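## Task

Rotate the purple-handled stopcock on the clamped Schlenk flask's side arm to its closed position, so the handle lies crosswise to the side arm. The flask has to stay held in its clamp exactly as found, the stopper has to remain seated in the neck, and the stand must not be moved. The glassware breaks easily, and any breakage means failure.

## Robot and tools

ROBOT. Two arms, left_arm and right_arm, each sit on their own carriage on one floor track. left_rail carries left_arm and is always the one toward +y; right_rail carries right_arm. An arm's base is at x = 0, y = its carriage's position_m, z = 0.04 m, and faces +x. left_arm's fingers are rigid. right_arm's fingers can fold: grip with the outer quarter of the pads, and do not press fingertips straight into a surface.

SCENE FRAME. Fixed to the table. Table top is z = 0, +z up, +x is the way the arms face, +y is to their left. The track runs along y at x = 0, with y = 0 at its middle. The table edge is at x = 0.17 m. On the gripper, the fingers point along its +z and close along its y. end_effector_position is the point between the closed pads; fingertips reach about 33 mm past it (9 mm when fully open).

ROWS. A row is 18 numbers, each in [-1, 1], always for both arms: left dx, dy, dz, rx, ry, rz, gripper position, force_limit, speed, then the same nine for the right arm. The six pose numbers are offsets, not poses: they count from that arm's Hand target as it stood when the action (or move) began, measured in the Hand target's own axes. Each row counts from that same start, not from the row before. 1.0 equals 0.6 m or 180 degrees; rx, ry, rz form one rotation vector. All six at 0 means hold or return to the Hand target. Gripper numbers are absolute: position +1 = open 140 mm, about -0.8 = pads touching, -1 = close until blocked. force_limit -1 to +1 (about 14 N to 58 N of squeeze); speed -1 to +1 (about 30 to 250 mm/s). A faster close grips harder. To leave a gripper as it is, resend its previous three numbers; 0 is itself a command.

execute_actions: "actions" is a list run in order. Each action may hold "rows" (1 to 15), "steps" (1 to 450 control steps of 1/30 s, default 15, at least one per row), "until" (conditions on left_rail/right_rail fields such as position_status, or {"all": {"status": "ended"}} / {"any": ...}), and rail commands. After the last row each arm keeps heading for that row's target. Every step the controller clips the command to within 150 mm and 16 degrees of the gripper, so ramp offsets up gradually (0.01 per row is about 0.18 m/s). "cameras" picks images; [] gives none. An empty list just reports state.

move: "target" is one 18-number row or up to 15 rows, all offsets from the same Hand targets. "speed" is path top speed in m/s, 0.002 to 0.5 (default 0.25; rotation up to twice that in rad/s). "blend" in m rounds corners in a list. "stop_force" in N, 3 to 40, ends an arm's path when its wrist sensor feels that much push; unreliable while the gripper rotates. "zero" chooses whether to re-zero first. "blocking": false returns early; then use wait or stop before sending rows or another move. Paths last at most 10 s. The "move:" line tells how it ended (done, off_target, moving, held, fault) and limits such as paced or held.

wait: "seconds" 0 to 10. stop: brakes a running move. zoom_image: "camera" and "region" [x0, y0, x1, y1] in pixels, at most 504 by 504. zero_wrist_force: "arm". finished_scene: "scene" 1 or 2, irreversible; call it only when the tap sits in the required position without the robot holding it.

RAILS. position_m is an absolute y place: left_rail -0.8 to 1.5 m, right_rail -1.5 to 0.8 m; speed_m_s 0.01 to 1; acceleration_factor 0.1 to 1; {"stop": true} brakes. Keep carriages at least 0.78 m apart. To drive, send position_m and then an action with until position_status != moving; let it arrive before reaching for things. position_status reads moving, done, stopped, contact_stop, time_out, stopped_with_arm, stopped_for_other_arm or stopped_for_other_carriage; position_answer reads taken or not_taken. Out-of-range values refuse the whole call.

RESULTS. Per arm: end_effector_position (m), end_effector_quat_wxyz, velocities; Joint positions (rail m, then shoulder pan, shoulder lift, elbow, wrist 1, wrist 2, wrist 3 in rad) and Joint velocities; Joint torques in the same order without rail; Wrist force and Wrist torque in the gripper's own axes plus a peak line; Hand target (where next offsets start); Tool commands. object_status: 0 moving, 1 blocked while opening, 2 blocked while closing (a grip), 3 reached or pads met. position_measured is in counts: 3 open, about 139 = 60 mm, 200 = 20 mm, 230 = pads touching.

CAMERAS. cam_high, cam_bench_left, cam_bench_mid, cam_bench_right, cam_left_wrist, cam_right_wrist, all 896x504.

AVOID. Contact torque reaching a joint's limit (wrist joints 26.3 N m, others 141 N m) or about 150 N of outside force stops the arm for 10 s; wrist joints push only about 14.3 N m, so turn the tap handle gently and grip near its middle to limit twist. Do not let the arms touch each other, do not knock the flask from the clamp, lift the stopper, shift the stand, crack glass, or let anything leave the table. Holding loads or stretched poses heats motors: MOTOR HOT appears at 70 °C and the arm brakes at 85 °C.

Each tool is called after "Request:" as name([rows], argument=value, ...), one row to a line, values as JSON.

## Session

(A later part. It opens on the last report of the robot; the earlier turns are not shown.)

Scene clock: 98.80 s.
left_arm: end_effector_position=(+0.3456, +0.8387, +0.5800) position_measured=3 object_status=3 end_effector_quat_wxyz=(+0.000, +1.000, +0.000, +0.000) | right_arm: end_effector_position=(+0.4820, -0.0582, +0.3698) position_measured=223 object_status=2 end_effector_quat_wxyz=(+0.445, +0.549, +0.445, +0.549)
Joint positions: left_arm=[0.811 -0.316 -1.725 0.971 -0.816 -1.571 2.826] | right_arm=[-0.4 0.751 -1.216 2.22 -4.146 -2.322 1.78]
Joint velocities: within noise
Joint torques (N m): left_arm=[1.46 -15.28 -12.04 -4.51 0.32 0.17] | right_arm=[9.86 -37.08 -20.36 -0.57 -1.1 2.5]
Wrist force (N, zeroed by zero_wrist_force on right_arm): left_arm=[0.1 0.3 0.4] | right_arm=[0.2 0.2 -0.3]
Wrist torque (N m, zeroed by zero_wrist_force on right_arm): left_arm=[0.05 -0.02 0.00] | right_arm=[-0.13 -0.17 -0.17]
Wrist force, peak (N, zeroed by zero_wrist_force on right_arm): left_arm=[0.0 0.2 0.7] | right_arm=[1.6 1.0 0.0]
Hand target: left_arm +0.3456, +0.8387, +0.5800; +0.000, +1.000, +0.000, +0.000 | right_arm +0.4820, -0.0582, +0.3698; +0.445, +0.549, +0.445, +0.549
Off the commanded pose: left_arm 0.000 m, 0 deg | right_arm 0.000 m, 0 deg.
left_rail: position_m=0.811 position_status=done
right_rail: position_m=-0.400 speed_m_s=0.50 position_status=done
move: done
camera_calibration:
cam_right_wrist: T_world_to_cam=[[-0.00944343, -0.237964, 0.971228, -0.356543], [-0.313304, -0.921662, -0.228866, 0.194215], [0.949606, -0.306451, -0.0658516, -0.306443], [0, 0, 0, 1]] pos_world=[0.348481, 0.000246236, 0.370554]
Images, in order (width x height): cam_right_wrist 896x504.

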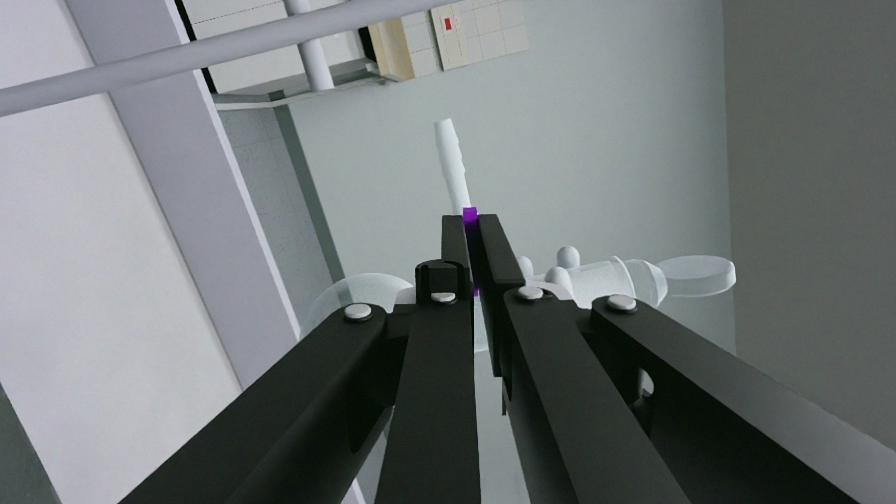

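Request:
move(target=[0,0,0,0,0,0,1,1,1, 0.0001,0.0001,0,0,0,0.0556,-1,-1,-1], speed=0.06, cameras=[])

Scene clock: 101.33 s.
left_arm: end_effector_position=(+0.3456, +0.8387, +0.5800) position_measured=3 object_status=3 end_effector_quat_wxyz=(+0.000, +1.000, +0.000, +0.000) | right_arm: end_effector_position=(+0.4820, -0.0582, +0.3698) position_measured=223 object_status=2 end_effector_quat_wxyz=(+0.395, +0.586, +0.395, +0.586)
Joint positions: left_arm=[0.811 -0.316 -1.725 0.971 -0.816 -1.571 2.826] | right_arm=[-0.4 0.751 -1.216 2.22 -4.146 -2.322 1.954]
Joint velocities: within noise
Joint torques (N m): left_arm=[2.32 -15.55 -12.3 -4.48 0.42 0.17] | right_arm=[10.42 -36.83 -18.21 -0.51 -0.93 2.6]
Wrist force (N, zeroed by zero_wrist_force on right_arm): left_arm=[0.1 0.0 0.4] | right_arm=[0.5 0.4 0.2]
Wrist torque (N m, zeroed by zero_wrist_force on right_arm): left_arm=[0.01 -0.01 0.00] | right_arm=[-0.16 -0.25 -0.20]
Wrist force, peak (N, zeroed by zero_wrist_force on right_arm): left_arm=[-0.1 0.0 0.7] | right_arm=[0.6 0.4 0.4]
Hand target: left_arm +0.3456, +0.8387, +0.5800; +0.000, +1.000, +0.000, +0.000 | right_arm +0.4820, -0.0582, +0.3699; +0.395, +0.586, +0.395, +0.586
Off the commanded pose: left_arm 0.000 m, 0 deg | right_arm 0.000 m, 0 deg.
left_rail: position_m=0.811 position_status=done
right_rail: position_m=-0.400 speed_m_s=0.50 position_status=done
move: done
No camera images: "cameras" was empty.

Request:
move(target=[0,0,0,0,0,0,1,1,1, 0,0,0,0,0,0.0833,-1,-1,-1], speed=0.08, cameras=["cam_right_wrist"])

Request:
zoom_image(camera="cam_right_wrist", region=[360, 150, 600, 330])

Scene clock: 104.30 s.
left_arm: end_effector_position=(+0.3456, +0.8387, +0.5800) position_measured=3 object_status=3 end_effector_quat_wxyz=(+0.000, +1.000, +0.000, +0.000) | right_arm: end_effector_position=(+0.4820, -0.0582, +0.3698) position_measured=223 object_status=2 end_effector_quat_wxyz=(+0.316, +0.633, +0.316, +0.633)
Joint positions: left_arm=[0.811 -0.316 -1.725 0.971 -0.816 -1.571 2.826] | right_arm=[-0.4 0.751 -1.216 2.22 -4.146 -2.322 2.216]
Joint velocities: within noise
Joint torques (N m): left_arm=[1.99 -15.63 -12.76 -4.5 0.48 0.23] | right_arm=[9.62 -37.46 -13.8 -0.57 -0.75 2.58]
Wrist force (N, zeroed by zero_wrist_force on right_arm): left_arm=[0.1 -0.1 0.4] | right_arm=[0.9 0.1 -0.1]
Wrist torque (N m, zeroed by zero_wrist_force on right_arm): left_arm=[-0.01 -0.01 0.00] | right_arm=[-0.26 -0.29 -0.22]
Wrist force, peak (N, zeroed by zero_wrist_force on right_arm): left_arm=[-0.1 -0.1 0.7] | right_arm=[0.9 0.8 0.0]
Hand target: left_arm +0.3456, +0.8387, +0.5800; +0.000, +1.000, +0.000, +0.000 | right_arm +0.4820, -0.0582, +0.3699; +0.316, +0.633, +0.316, +0.633
Off the commanded pose: left_arm 0.000 m, 0 deg | right_arm 0.000 m, 0 deg.
left_rail: position_m=0.811 position_status=done
right_rail: position_m=-0.400 speed_m_s=0.50 position_status=done
move: done
camera_calibration:
cam_right_wrist: T_world_to_cam=[[-0.00943436, -0.626133, 0.779659, -0.308309], [-0.313302, -0.738585, -0.596938, 0.341058], [0.949607, -0.2499, -0.189201, -0.257529], [0, 0, 0, 1]] pos_world=[0.348496, -0.00549914, 0.395241]
Images, in order (width x height): cam_right_wrist 896x504.

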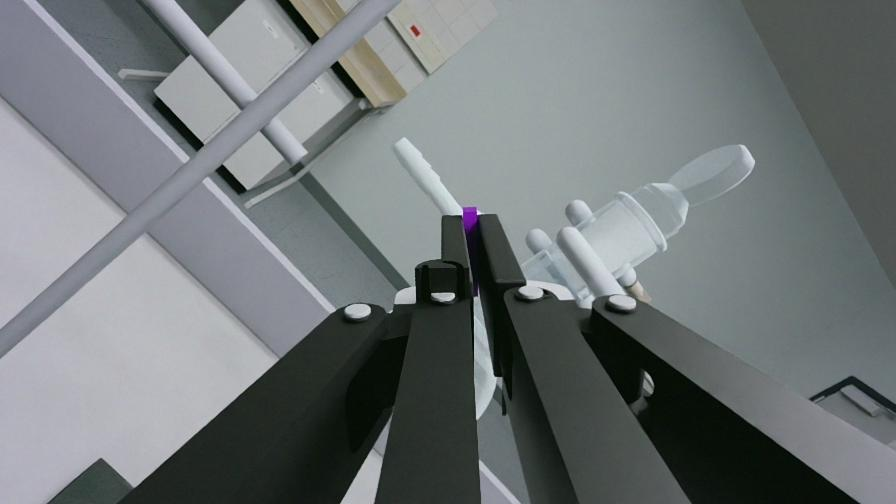

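Scaled by 2.100.

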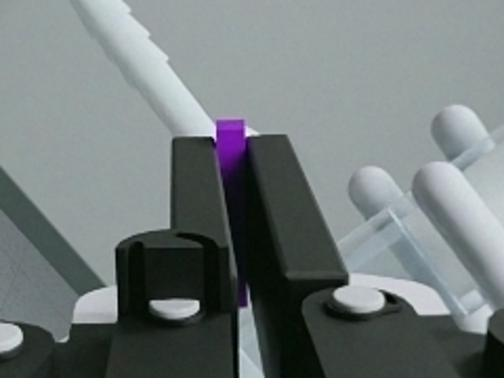

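Request:
move(target=[0,0,0,0,0,0,1,1,1, 0,0,0,0,0,0.0972,-1,-1,-1], speed=0.08, cameras=[])

Scene clock: 107.00 s.
left_arm: end_effector_position=(+0.3456, +0.8387, +0.5800) position_measured=3 object_status=3 end_effector_quat_wxyz=(+0.000, +1.000, +0.000, +0.000) | right_arm: end_effector_position=(+0.4820, -0.0582, +0.3698) position_measured=223 object_status=2 end_effector_quat_wxyz=(+0.216, +0.673, +0.216, +0.673)
Joint positions: left_arm=[0.811 -0.316 -1.725 0.971 -0.816 -1.571 2.826] | right_arm=[-0.4 0.751 -1.216 2.22 -4.146 -2.322 2.521]
Joint velocities: within noise
Joint torques (N m): left_arm=[2.25 -15.73 -12.75 -4.43 0.54 0.17] | right_arm=[9.85 -36.81 -15.13 -0.56 -0.72 2.46]
Wrist force (N, zeroed by zero_wrist_force on right_arm): left_arm=[0.0 0.2 0.3] | right_arm=[1.8 0.1 -0.2]
Wrist torque (N m, zeroed by zero_wrist_force on right_arm): left_arm=[0.05 0.00 0.00] | right_arm=[-0.35 -0.39 -0.24]
Wrist force, peak (N, zeroed by zero_wrist_force on right_arm): left_arm=[-0.2 0.4 0.5] | right_arm=[2.1 0.9 -0.3]
Hand target: left_arm +0.3456, +0.8387, +0.5800; +0.000, +1.000, +0.000, +0.000 | right_arm +0.4820, -0.0582, +0.3699; +0.216, +0.673, +0.216, +0.673
Off the commanded pose: left_arm 0.000 m, 0 deg | right_arm 0.000 m, 0 deg.
left_rail: position_m=0.811 position_status=done
right_rail: position_m=-0.400 speed_m_s=0.50 position_status=done
move: done
No camera images: "cameras" was empty.

Request:
move(target=[0,0,0,0,0,0,1,1,1, 0,-0.0003,0,-0.0028,0,0,-1,-1,-1], speed=0.05, cameras=["cam_bench_mid", "cam_right_wrist"])

Request:
zoom_image(camera="cam_bench_mid", region=[390, 250, 490, 330])

Scene clock: 108.83 s.
left_arm: end_effector_position=(+0.3456, +0.8387, +0.5800) position_measured=3 object_status=3 end_effector_quat_wxyz=(+0.000, +1.000, +0.000, +0.000) | right_arm: end_effector_position=(+0.4820, -0.0580, +0.3698) position_measured=223 object_status=2 end_effector_quat_wxyz=(+0.219, +0.672, +0.213, +0.674)
Joint positions: left_arm=[0.811 -0.316 -1.725 0.971 -0.816 -1.571 2.826] | right_arm=[-0.4 0.756 -1.207 2.213 -4.154 -2.333 2.517]
Joint velocities: within noise
Joint torques (N m): left_arm=[2.24 -15.39 -12.67 -4.58 0.56 0.25] | right_arm=[9.44 -22.2 -21.39 -2.9 -1.17 -1.8]
Wrist force (N, zeroed by zero_wrist_force on right_arm): left_arm=[-0.1 0.2 0.4] | right_arm=[1.5 -0.3 -0.1]
Wrist torque (N m, zeroed by zero_wrist_force on right_arm): left_arm=[0.04 0.02 0.00] | right_arm=[-0.24 -0.38 -0.23]
Wrist force, peak (N, zeroed by zero_wrist_force on right_arm): left_arm=[-0.3 0.0 0.6] | right_arm=[2.0 0.2 -0.7]
Hand target: left_arm +0.3456, +0.8387, +0.5800; +0.000, +1.000, +0.000, +0.000 | right_arm +0.4820, -0.0580, +0.3698; +0.219, +0.672, +0.213, +0.674
Off the commanded pose: left_arm 0.000 m, 0 deg | right_arm 0.000 m, 0 deg.
left_rail: position_m=0.811 position_status=done
right_rail: position_m=-0.400 speed_m_s=0.50 position_status=done
move: done
camera_calibration:
cam_right_wrist: T_world_to_cam=[[-0.0180224, -0.831609, 0.55507, -0.232904], [-0.313017, -0.52256, -0.793065, 0.42601], [0.949576, -0.188039, -0.25089, -0.231083], [0, 0, 0, 1]] pos_world=[0.348582, -0.0145223, 0.409156]
Images, in order (width x height): cam_bench_mid 896x504, cam_right_wrist 896x504.

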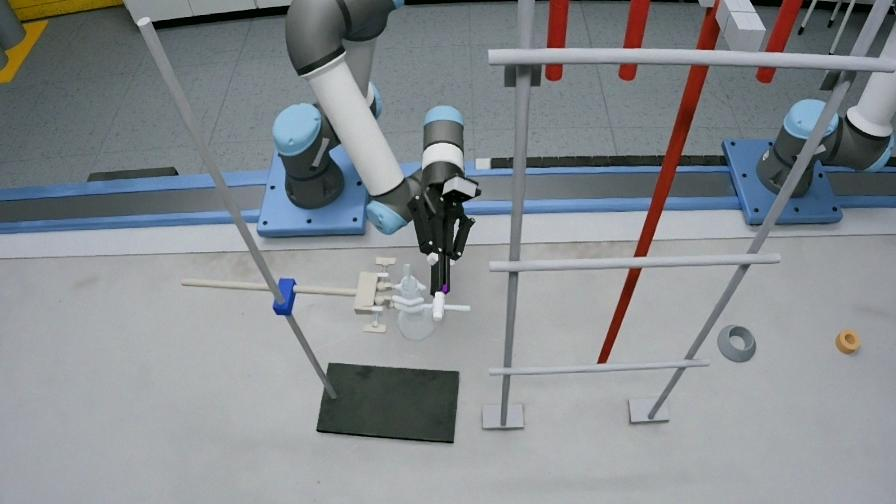

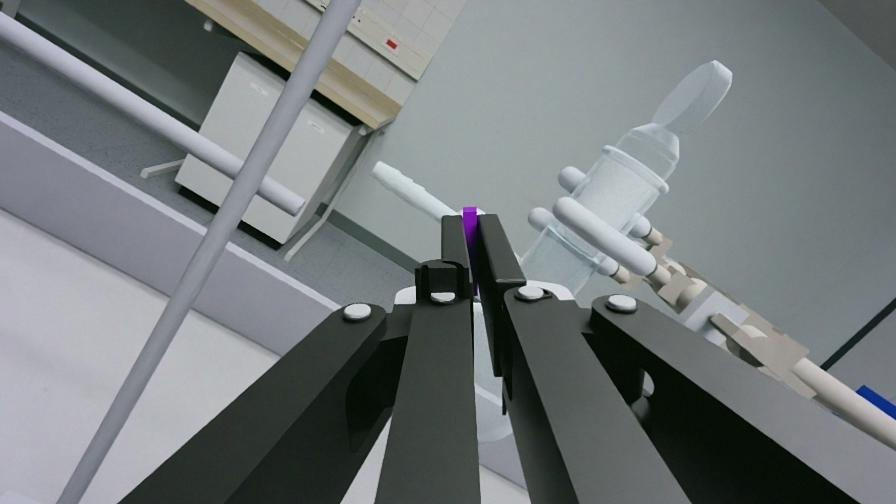

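Scaled by 5.040.

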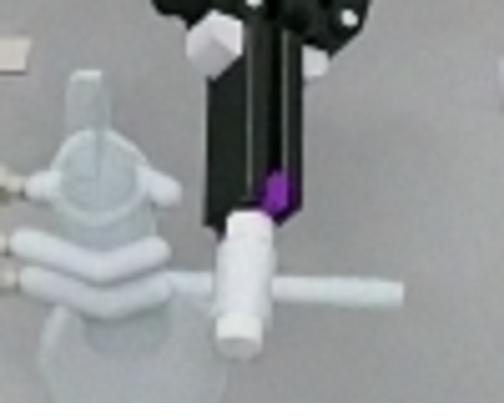

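Request:
move(target=[0,0,0,0,0,0,1,1,1, 0.0001,-0.0004,0,-0.0028,0,0.0972,-1,-1,-1], speed=0.08, cameras=["cam_right_wrist"])

Request:
zoom_image(camera="cam_right_wrist", region=[360, 150, 600, 330])

Scene clock: 112.47 s.
left_arm: end_effector_position=(+0.3456, +0.8387, +0.5800) position_measured=3 object_status=3 end_effector_quat_wxyz=(+0.000, +1.000, +0.000, +0.000) | right_arm: end_effector_position=(+0.4820, -0.0578, +0.3696) position_measured=223 object_status=2 end_effector_quat_wxyz=(+0.117, +0.696, +0.105, +0.701)
Joint positions: left_arm=[0.811 -0.316 -1.725 0.971 -0.816 -1.571 2.826] | right_arm=[-0.4 0.761 -1.199 2.205 -4.16 -2.347 2.818]
Joint velocities: within noise
Joint torques (N m): left_arm=[2.68 -15.5 -12.5 -4.5 0.6 0.23] | right_arm=[9.01 -25.39 -21.24 -0.32 -1.05 2.36]
Wrist force (N, zeroed by zero_wrist_force on right_arm): left_arm=[0.3 0.1 0.5] | right_arm=[1.7 -0.1 -0.6]
Wrist torque (N m, zeroed by zero_wrist_force on right_arm): left_arm=[0.02 -0.07 0.00] | right_arm=[-0.21 -0.35 -0.26]
Wrist force, peak (N, zeroed by zero_wrist_force on right_arm): left_arm=[-0.1 0.4 0.6] | right_arm=[2.0 0.2 -0.4]
Hand target: left_arm +0.3456, +0.8387, +0.5800; +0.000, +1.000, +0.000, +0.000 | right_arm +0.4820, -0.0578, +0.3697; +0.116, +0.696, +0.105, +0.701
Off the commanded pose: left_arm 0.000 m, 0 deg | right_arm 0.000 m, 0 deg.
left_rail: position_m=0.811 position_status=done
right_rail: position_m=-0.400 speed_m_s=0.50 position_status=done
move: done
camera_calibration:
cam_right_wrist: T_world_to_cam=[[-0.0263354, -0.959786, 0.279494, -0.134181], [-0.308925, -0.258092, -0.915398, 0.484582], [0.950722, -0.11045, -0.289705, -0.212792], [0, 0, 0, 1]] pos_world=[0.348472, -0.0272209, 0.419441]
Images, in order (width x height): cam_right_wrist 896x504.

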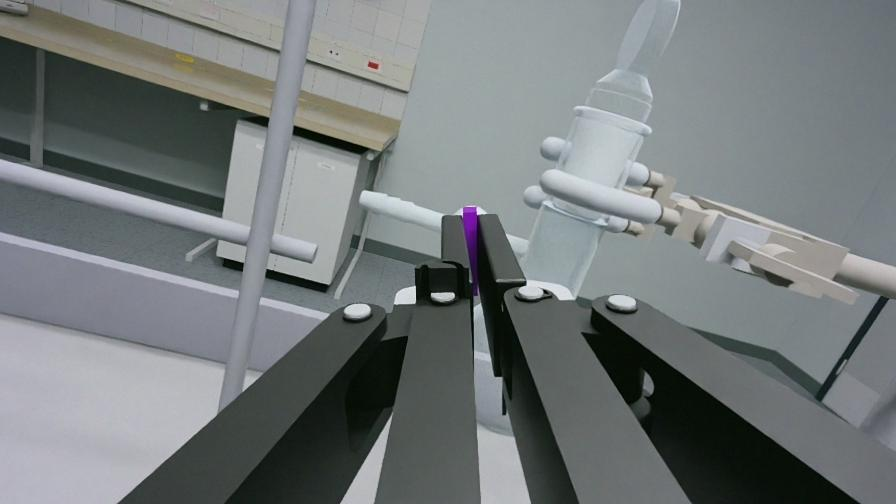

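Scaled by 2.100.

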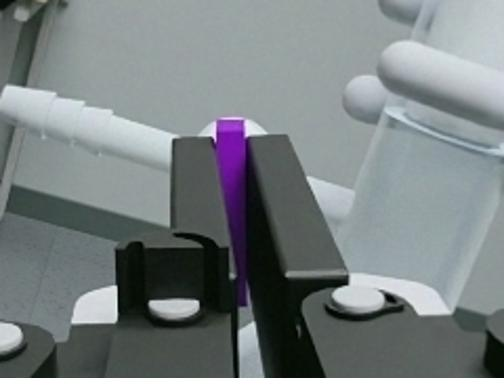

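Request:
move(target=[0,0,0,0,0,0,1,1,1, 0.0001,-0.0003,0,-0.0022,0,0.0972,-1,-1,-1], speed=0.08, cameras=["cam_right_wrist", "cam_bench_mid", "cam_high"])

Request:
zoom_image(camera="cam_right_wrist", region=[360, 150, 600, 330])

Request:
zoom_image(camera="cam_bench_mid", region=[390, 250, 490, 330])

Scene clock: 115.67 s.
left_arm: end_effector_position=(+0.3456, +0.8387, +0.5800) position_measured=3 object_status=3 end_effector_quat_wxyz=(+0.000, +1.000, +0.000, +0.000) | right_arm: end_effector_position=(+0.4820, -0.0576, +0.3696) position_measured=223 object_status=2 end_effector_quat_wxyz=(+0.011, +0.704, -0.004, +0.711)
Joint positions: left_arm=[0.811 -0.316 -1.725 0.971 -0.816 -1.571 2.826] | right_arm=[-0.4 0.766 -1.194 2.199 -4.16 -2.358 3.122]
Joint velocities: within noise
Joint torques (N m): left_arm=[2.4 -15.88 -12.49 -4.5 0.54 0.18] | right_arm=[10.12 -33.23 -20.43 -0.32 -0.8 2.64]
Wrist force (N, zeroed by zero_wrist_force on right_arm): left_arm=[0.1 0.0 0.5] | right_arm=[1.9 0.1 -0.6]
Wrist torque (N m, zeroed by zero_wrist_force on right_arm): left_arm=[0.00 -0.01 0.00] | right_arm=[-0.24 -0.37 -0.28]
Wrist force, peak (N, zeroed by zero_wrist_force on right_arm): left_arm=[0.0 0.2 0.6] | right_arm=[2.2 -0.4 -0.8]
Hand target: left_arm +0.3456, +0.8387, +0.5800; +0.000, +1.000, +0.000, +0.000 | right_arm +0.4820, -0.0576, +0.3697; +0.011, +0.703, -0.005, +0.711
Off the commanded pose: left_arm 0.000 m, 0 deg | right_arm 0.000 m, 0 deg.
left_rail: position_m=0.811 position_status=done
right_rail: position_m=-0.400 speed_m_s=0.50 position_status=done
move: done
camera_calibration:
cam_right_wrist: T_world_to_cam=[[-0.0309663, -0.999276, -0.0220832, -0.0225557], [-0.303096, 0.0304415, -0.952474, 0.512109], [0.952457, -0.0228013, -0.30382, -0.203366], [0, 0, 0, 1]] pos_world=[0.348217, -0.0427658, 0.425485]
Images, in order (width x height): cam_high 896x504, cam_bench_mid 896x504, cam_right_wrist 896x504.

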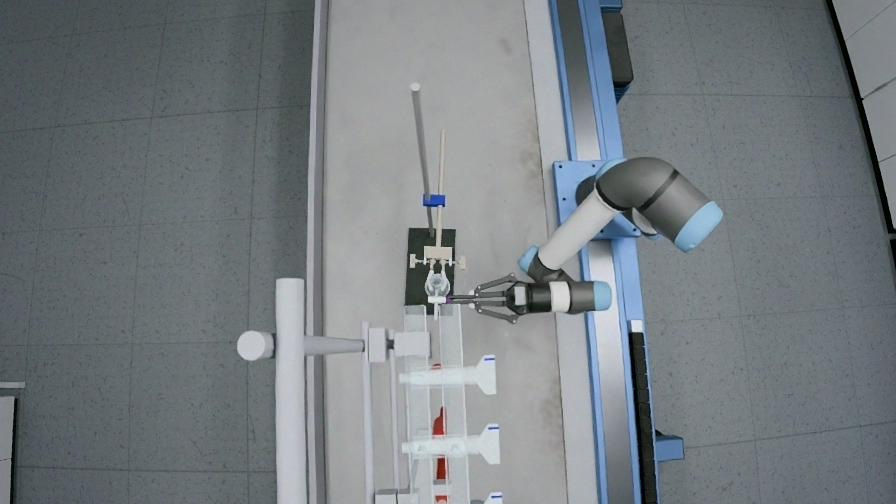

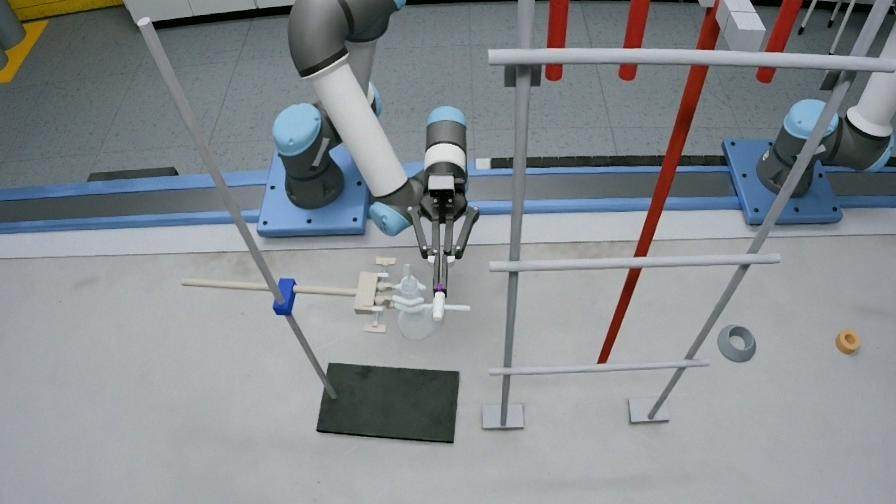

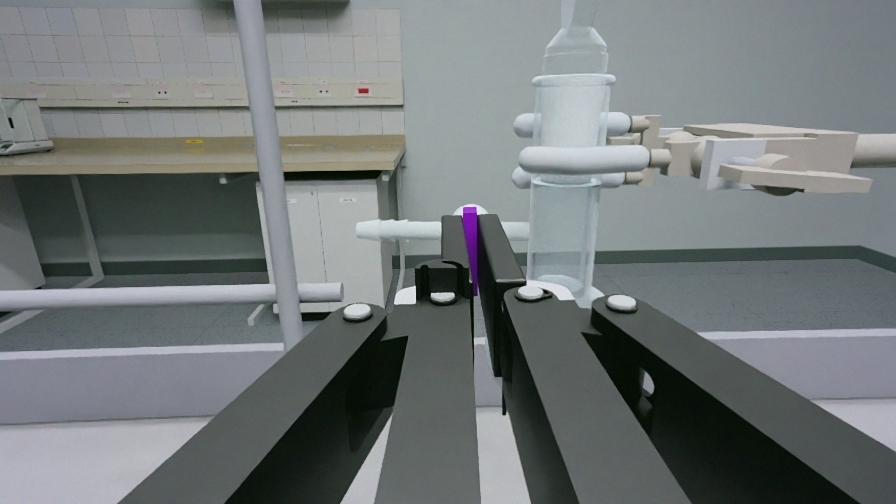

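Scaled by 2.100.

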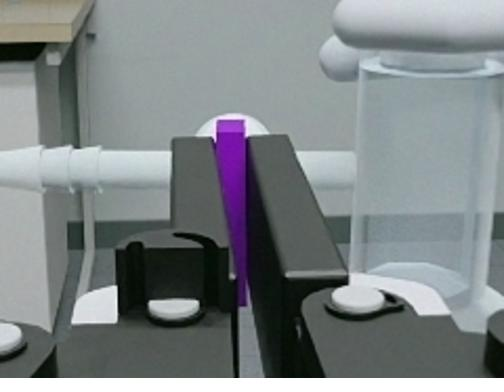

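Scaled by 5.040.

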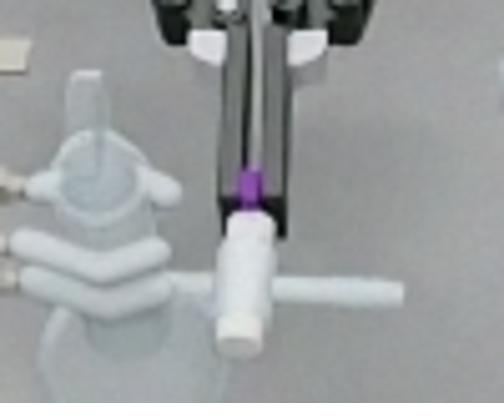

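Request:
move(target=[0,0,0,0,0,0,1,1,1, 0,0,0,0,0,0.0067,-1,-1,-1], speed=0.05, cameras=["cam_right_wrist"])

Request:
zoom_image(camera="cam_right_wrist", region=[400, 170, 540, 310])

Scene clock: 117.87 s.
left_arm: end_effector_position=(+0.3456, +0.8387, +0.5800) position_measured=3 object_status=3 end_effector_quat_wxyz=(+0.000, +1.000, +0.000, +0.000) | right_arm: end_effector_position=(+0.4820, -0.0576, +0.3697) position_measured=223 object_status=2 end_effector_quat_wxyz=(+0.004, +0.703, -0.012, +0.711)
Joint positions: left_arm=[0.811 -0.316 -1.725 0.971 -0.816 -1.571 2.826] | right_arm=[-0.4 0.766 -1.194 2.199 -4.16 -2.358 3.143]
Joint velocities: within noise
Joint torques (N m): left_arm=[2.97 -16.2 -13.28 -4.56 0.62 0.24] | right_arm=[9.73 -33.96 -17.1 -2.06 -0.8 2.52]
Wrist force (N, zeroed by zero_wrist_force on right_arm): left_arm=[-0.1 0.2 0.4] | right_arm=[2.1 0.1 -0.8]
Wrist torque (N m, zeroed by zero_wrist_force on right_arm): left_arm=[0.05 0.04 0.01] | right_arm=[-0.25 -0.44 -0.29]
Wrist force, peak (N, zeroed by zero_wrist_force on right_arm): left_arm=[-0.1 0.3 0.7] | right_arm=[2.1 0.1 -0.8]
Hand target: left_arm +0.3456, +0.8387, +0.5800; +0.000, +1.000, +0.000, +0.000 | right_arm +0.4820, -0.0576, +0.3697; +0.003, +0.703, -0.012, +0.711
Off the commanded pose: left_arm 0.000 m, 0 deg | right_arm 0.000 m, 0 deg.
left_rail: position_m=0.811 position_status=done
right_rail: position_m=-0.400 speed_m_s=0.50 position_status=done
move: done
camera_calibration:
cam_right_wrist: T_world_to_cam=[[-0.0307394, -0.998594, -0.0431973, -0.014832], [-0.302599, 0.050487, -0.95178, 0.512824], [0.952622, -0.0161857, -0.303725, -0.203067], [0, 0, 0, 1]] pos_world=[0.34817, -0.0439889, 0.425778]
Images, in order (width x height): cam_right_wrist 896x504.

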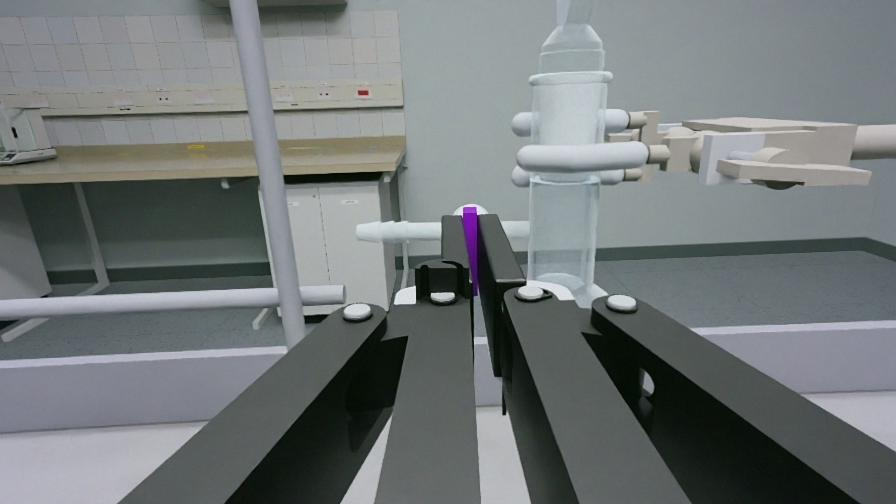

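Scaled by 3.600.

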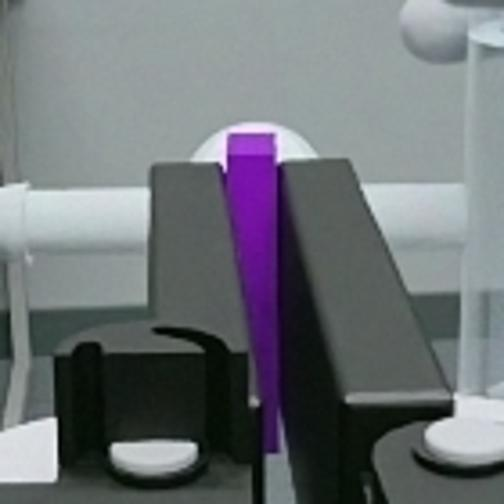

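Request:
execute_actions([
  {"rows": [[0,0,0,0,0,0,1,1,1, 0,0,0,0,0,0,-0.45,-1,-1]], "steps": 45},
], cameras=["cam_right_wrist", "cam_bench_mid"])

Request:
zoom_image(camera="cam_right_wrist", region=[400, 170, 540, 310])

Request:
zoom_image(camera="cam_bench_mid", region=[390, 250, 490, 330])

Scene clock: 120.43 s.
left_arm: end_effector_position=(+0.3456, +0.8387, +0.5800) position_measured=3 object_status=3 end_effector_quat_wxyz=(+0.000, +1.000, +0.000, +0.000) | right_arm: end_effector_position=(+0.4820, -0.0576, +0.3697) position_measured=186 object_status=3 end_effector_quat_wxyz=(+0.003, +0.703, -0.012, +0.711)
Joint positions: left_arm=[0.811 -0.316 -1.725 0.971 -0.816 -1.571 2.826] | right_arm=[-0.4 0.766 -1.194 2.199 -4.16 -2.358 3.143]
Joint velocities: within noise
Joint torques (N m): left_arm=[2.52 -16.15 -12.69 -4.58 0.63 0.27] | right_arm=[7.81 -37.47 -11.23 -0.69 -0.6 1.01]
Wrist force (N, zeroed by zero_wrist_force on right_arm): left_arm=[-0.1 0.2 0.5] | right_arm=[1.2 -0.4 -0.2]
Wrist torque (N m, zeroed by zero_wrist_force on right_arm): left_arm=[0.04 0.03 0.00] | right_arm=[0.00 -0.40 -0.13]
Wrist force, peak (N, zeroed by zero_wrist_force on right_arm): left_arm=[0.1 0.0 0.7] | right_arm=[2.0 0.3 -1.2]
Hand target: left_arm +0.3456, +0.8387, +0.5800; +0.000, +1.000, +0.000, +0.000 | right_arm +0.4820, -0.0576, +0.3697; +0.003, +0.703, -0.012, +0.711
Off the commanded pose: left_arm 0.000 m, 0 deg | right_arm 0.000 m, 0 deg.
left_rail: position_m=0.811 position_status=done
right_rail: position_m=-0.400 speed_m_s=0.50 position_status=done
camera_calibration:
cam_right_wrist: T_world_to_cam=[[-0.0307338, -0.998583, -0.0434479, -0.0147385], [-0.30261, 0.0507243, -0.951764, 0.512834], [0.952619, -0.0161035, -0.30374, -0.203056], [0, 0, 0, 1]] pos_world=[0.348171, -0.0440008, 0.42578]
Images, in order (width x height): cam_bench_mid 896x504, cam_right_wrist 896x504.

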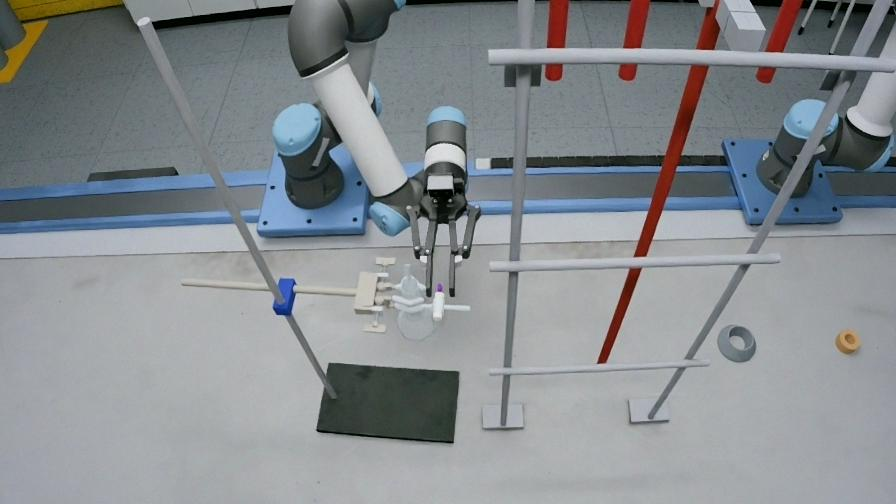

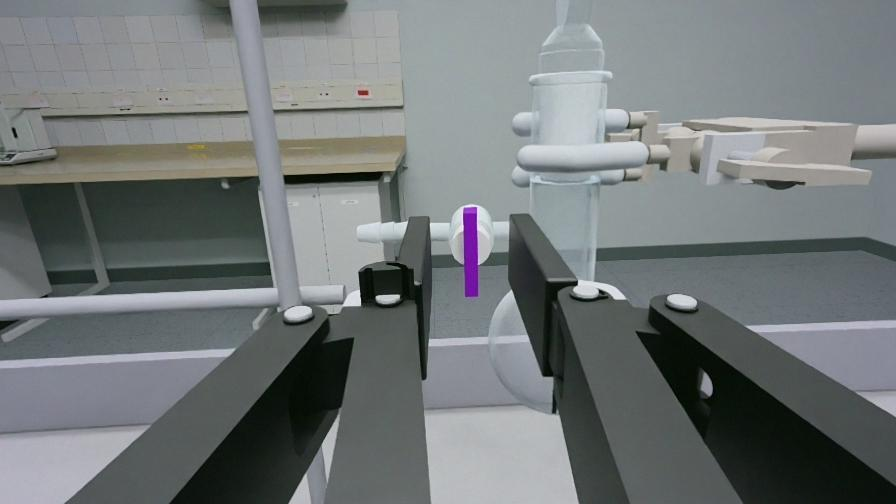

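Scaled by 3.600.

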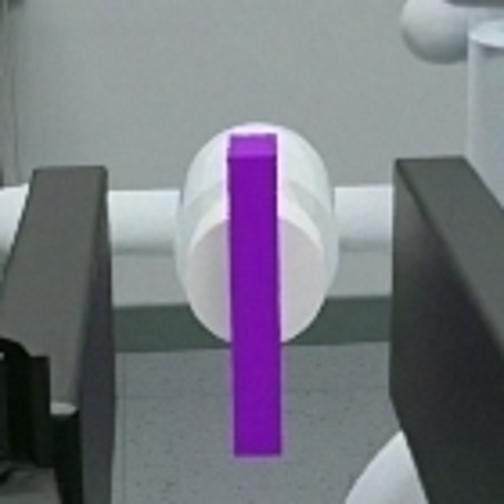

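Scaled by 5.040.

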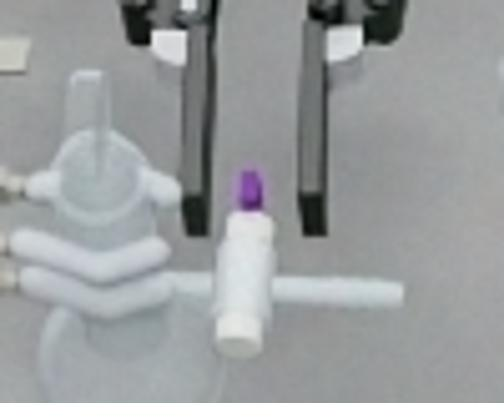

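Request:
move(target=[0,0,0,0,0,0,1,1,1, 0,0,-0.1667,0,0,0,-0.45,-1,-1], speed=0.1, cameras=["cam_high", "cam_bench_left", "cam_bench_mid", "cam_right_wrist"])

Request:
zoom_image(camera="cam_right_wrist", region=[380, 150, 580, 300])

Request:
zoom_image(camera="cam_bench_left", region=[150, 120, 350, 270])

Scene clock: 126.10 s.
left_arm: end_effector_position=(+0.3456, +0.8387, +0.5800) position_measured=3 object_status=3 end_effector_quat_wxyz=(+0.000, +1.000, +0.000, +0.000) | right_arm: end_effector_position=(+0.3821, -0.0554, +0.3686) position_measured=186 object_status=3 end_effector_quat_wxyz=(+0.003, +0.703, -0.012, +0.711)
Joint positions: left_arm=[0.811 -0.316 -1.725 0.971 -0.816 -1.571 2.826] | right_arm=[-0.4 0.99 -1.242 2.285 -4.204 -2.583 3.137]
Joint velocities: within noise
Joint torques (N m): left_arm=[2.95 -16.66 -12.5 -4.61 0.68 0.34] | right_arm=[10.53 -35.42 -6.43 -2.52 -1.29 -2.01]
Wrist force (N, zeroed by zero_wrist_force on right_arm): left_arm=[-0.2 0.2 0.5] | right_arm=[1.2 -0.9 -0.3]
Wrist torque (N m, zeroed by zero_wrist_force on right_arm): left_arm=[0.05 0.03 0.01] | right_arm=[-0.13 -0.39 -0.12]
Wrist force, peak (N, zeroed by zero_wrist_force on right_arm): left_arm=[-0.1 0.0 0.7] | right_arm=[1.5 -0.7 -1.2]
Hand target: left_arm +0.3456, +0.8387, +0.5800; +0.000, +1.000, +0.000, +0.000 | right_arm +0.3820, -0.0554, +0.3686; +0.003, +0.703, -0.012, +0.711
Off the commanded pose: left_arm 0.000 m, 0 deg | right_arm 0.000 m, 0 deg.
left_rail: position_m=0.811 position_status=done
right_rail: position_m=-0.400 speed_m_s=0.50 position_status=done
move: done
camera_calibration:
cam_right_wrist: T_world_to_cam=[[-0.0307294, -0.998584, -0.0434298, -0.0156986], [-0.302619, 0.050706, -0.951762, 0.481523], [0.952616, -0.0161043, -0.303749, -0.108156], [0, 0, 0, 1]] pos_world=[0.248267, -0.0418342, 0.424761]
Images, in order (width x height): cam_high 896x504, cam_bench_left 896x504, cam_bench_mid 896x504, cam_right_wrist 896x504.

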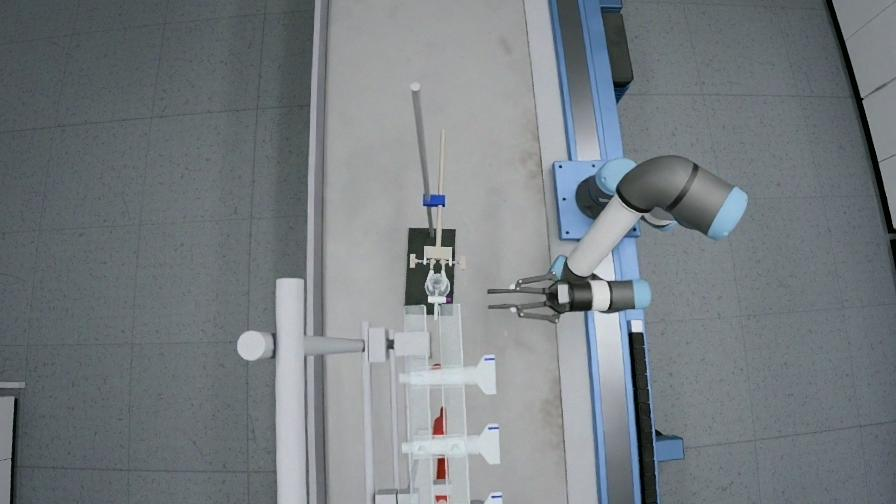

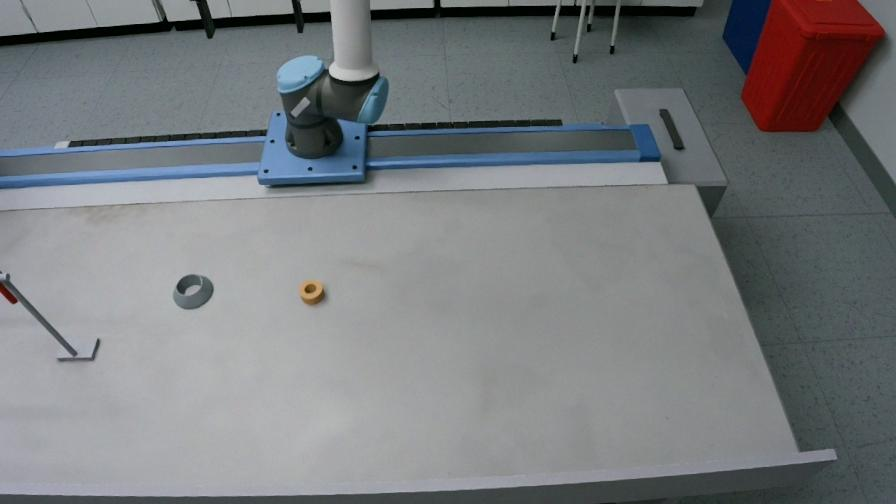

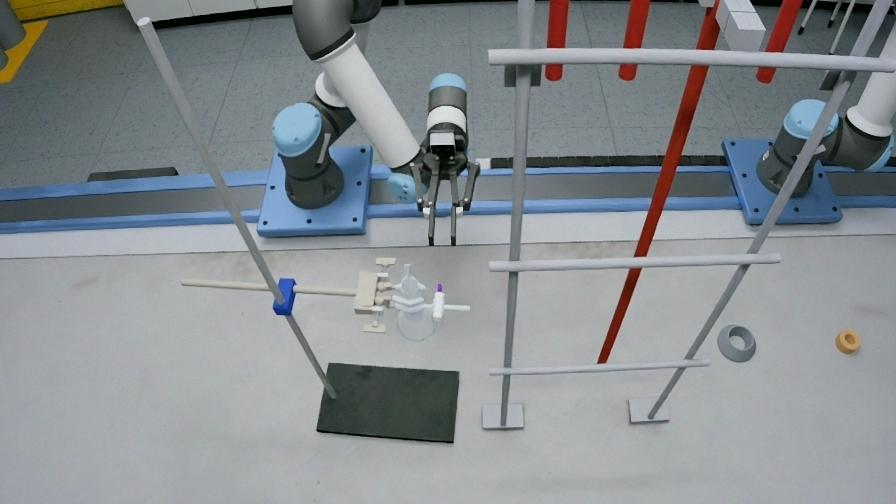

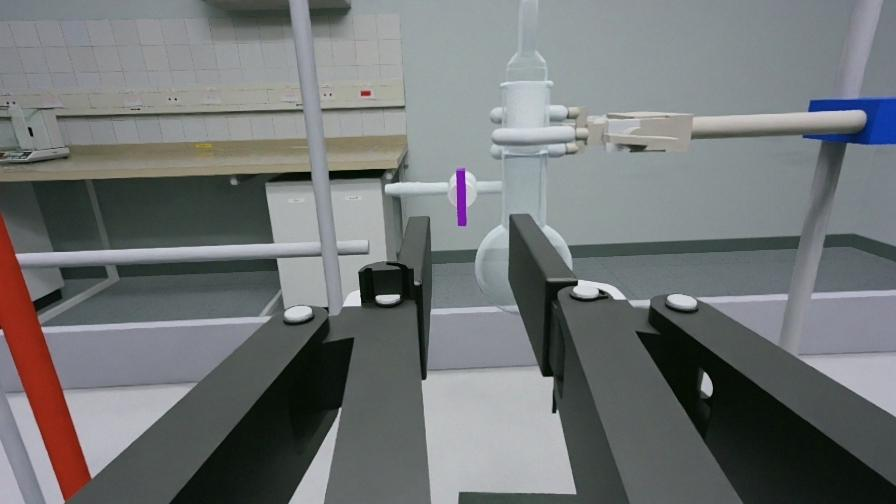

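Scaled by 2.520.

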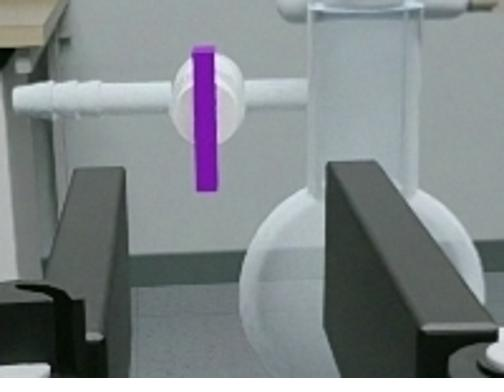

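Scaled by 2.520.

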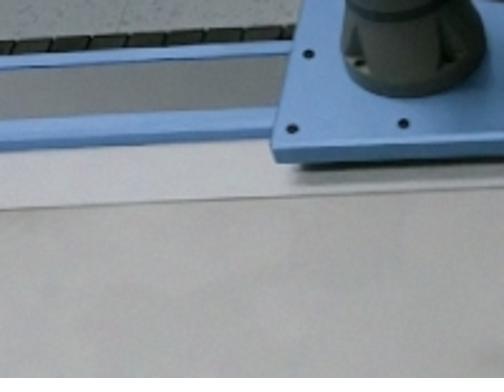

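Request:
finished_scene(scene=1)

The scene is finished: the task was done.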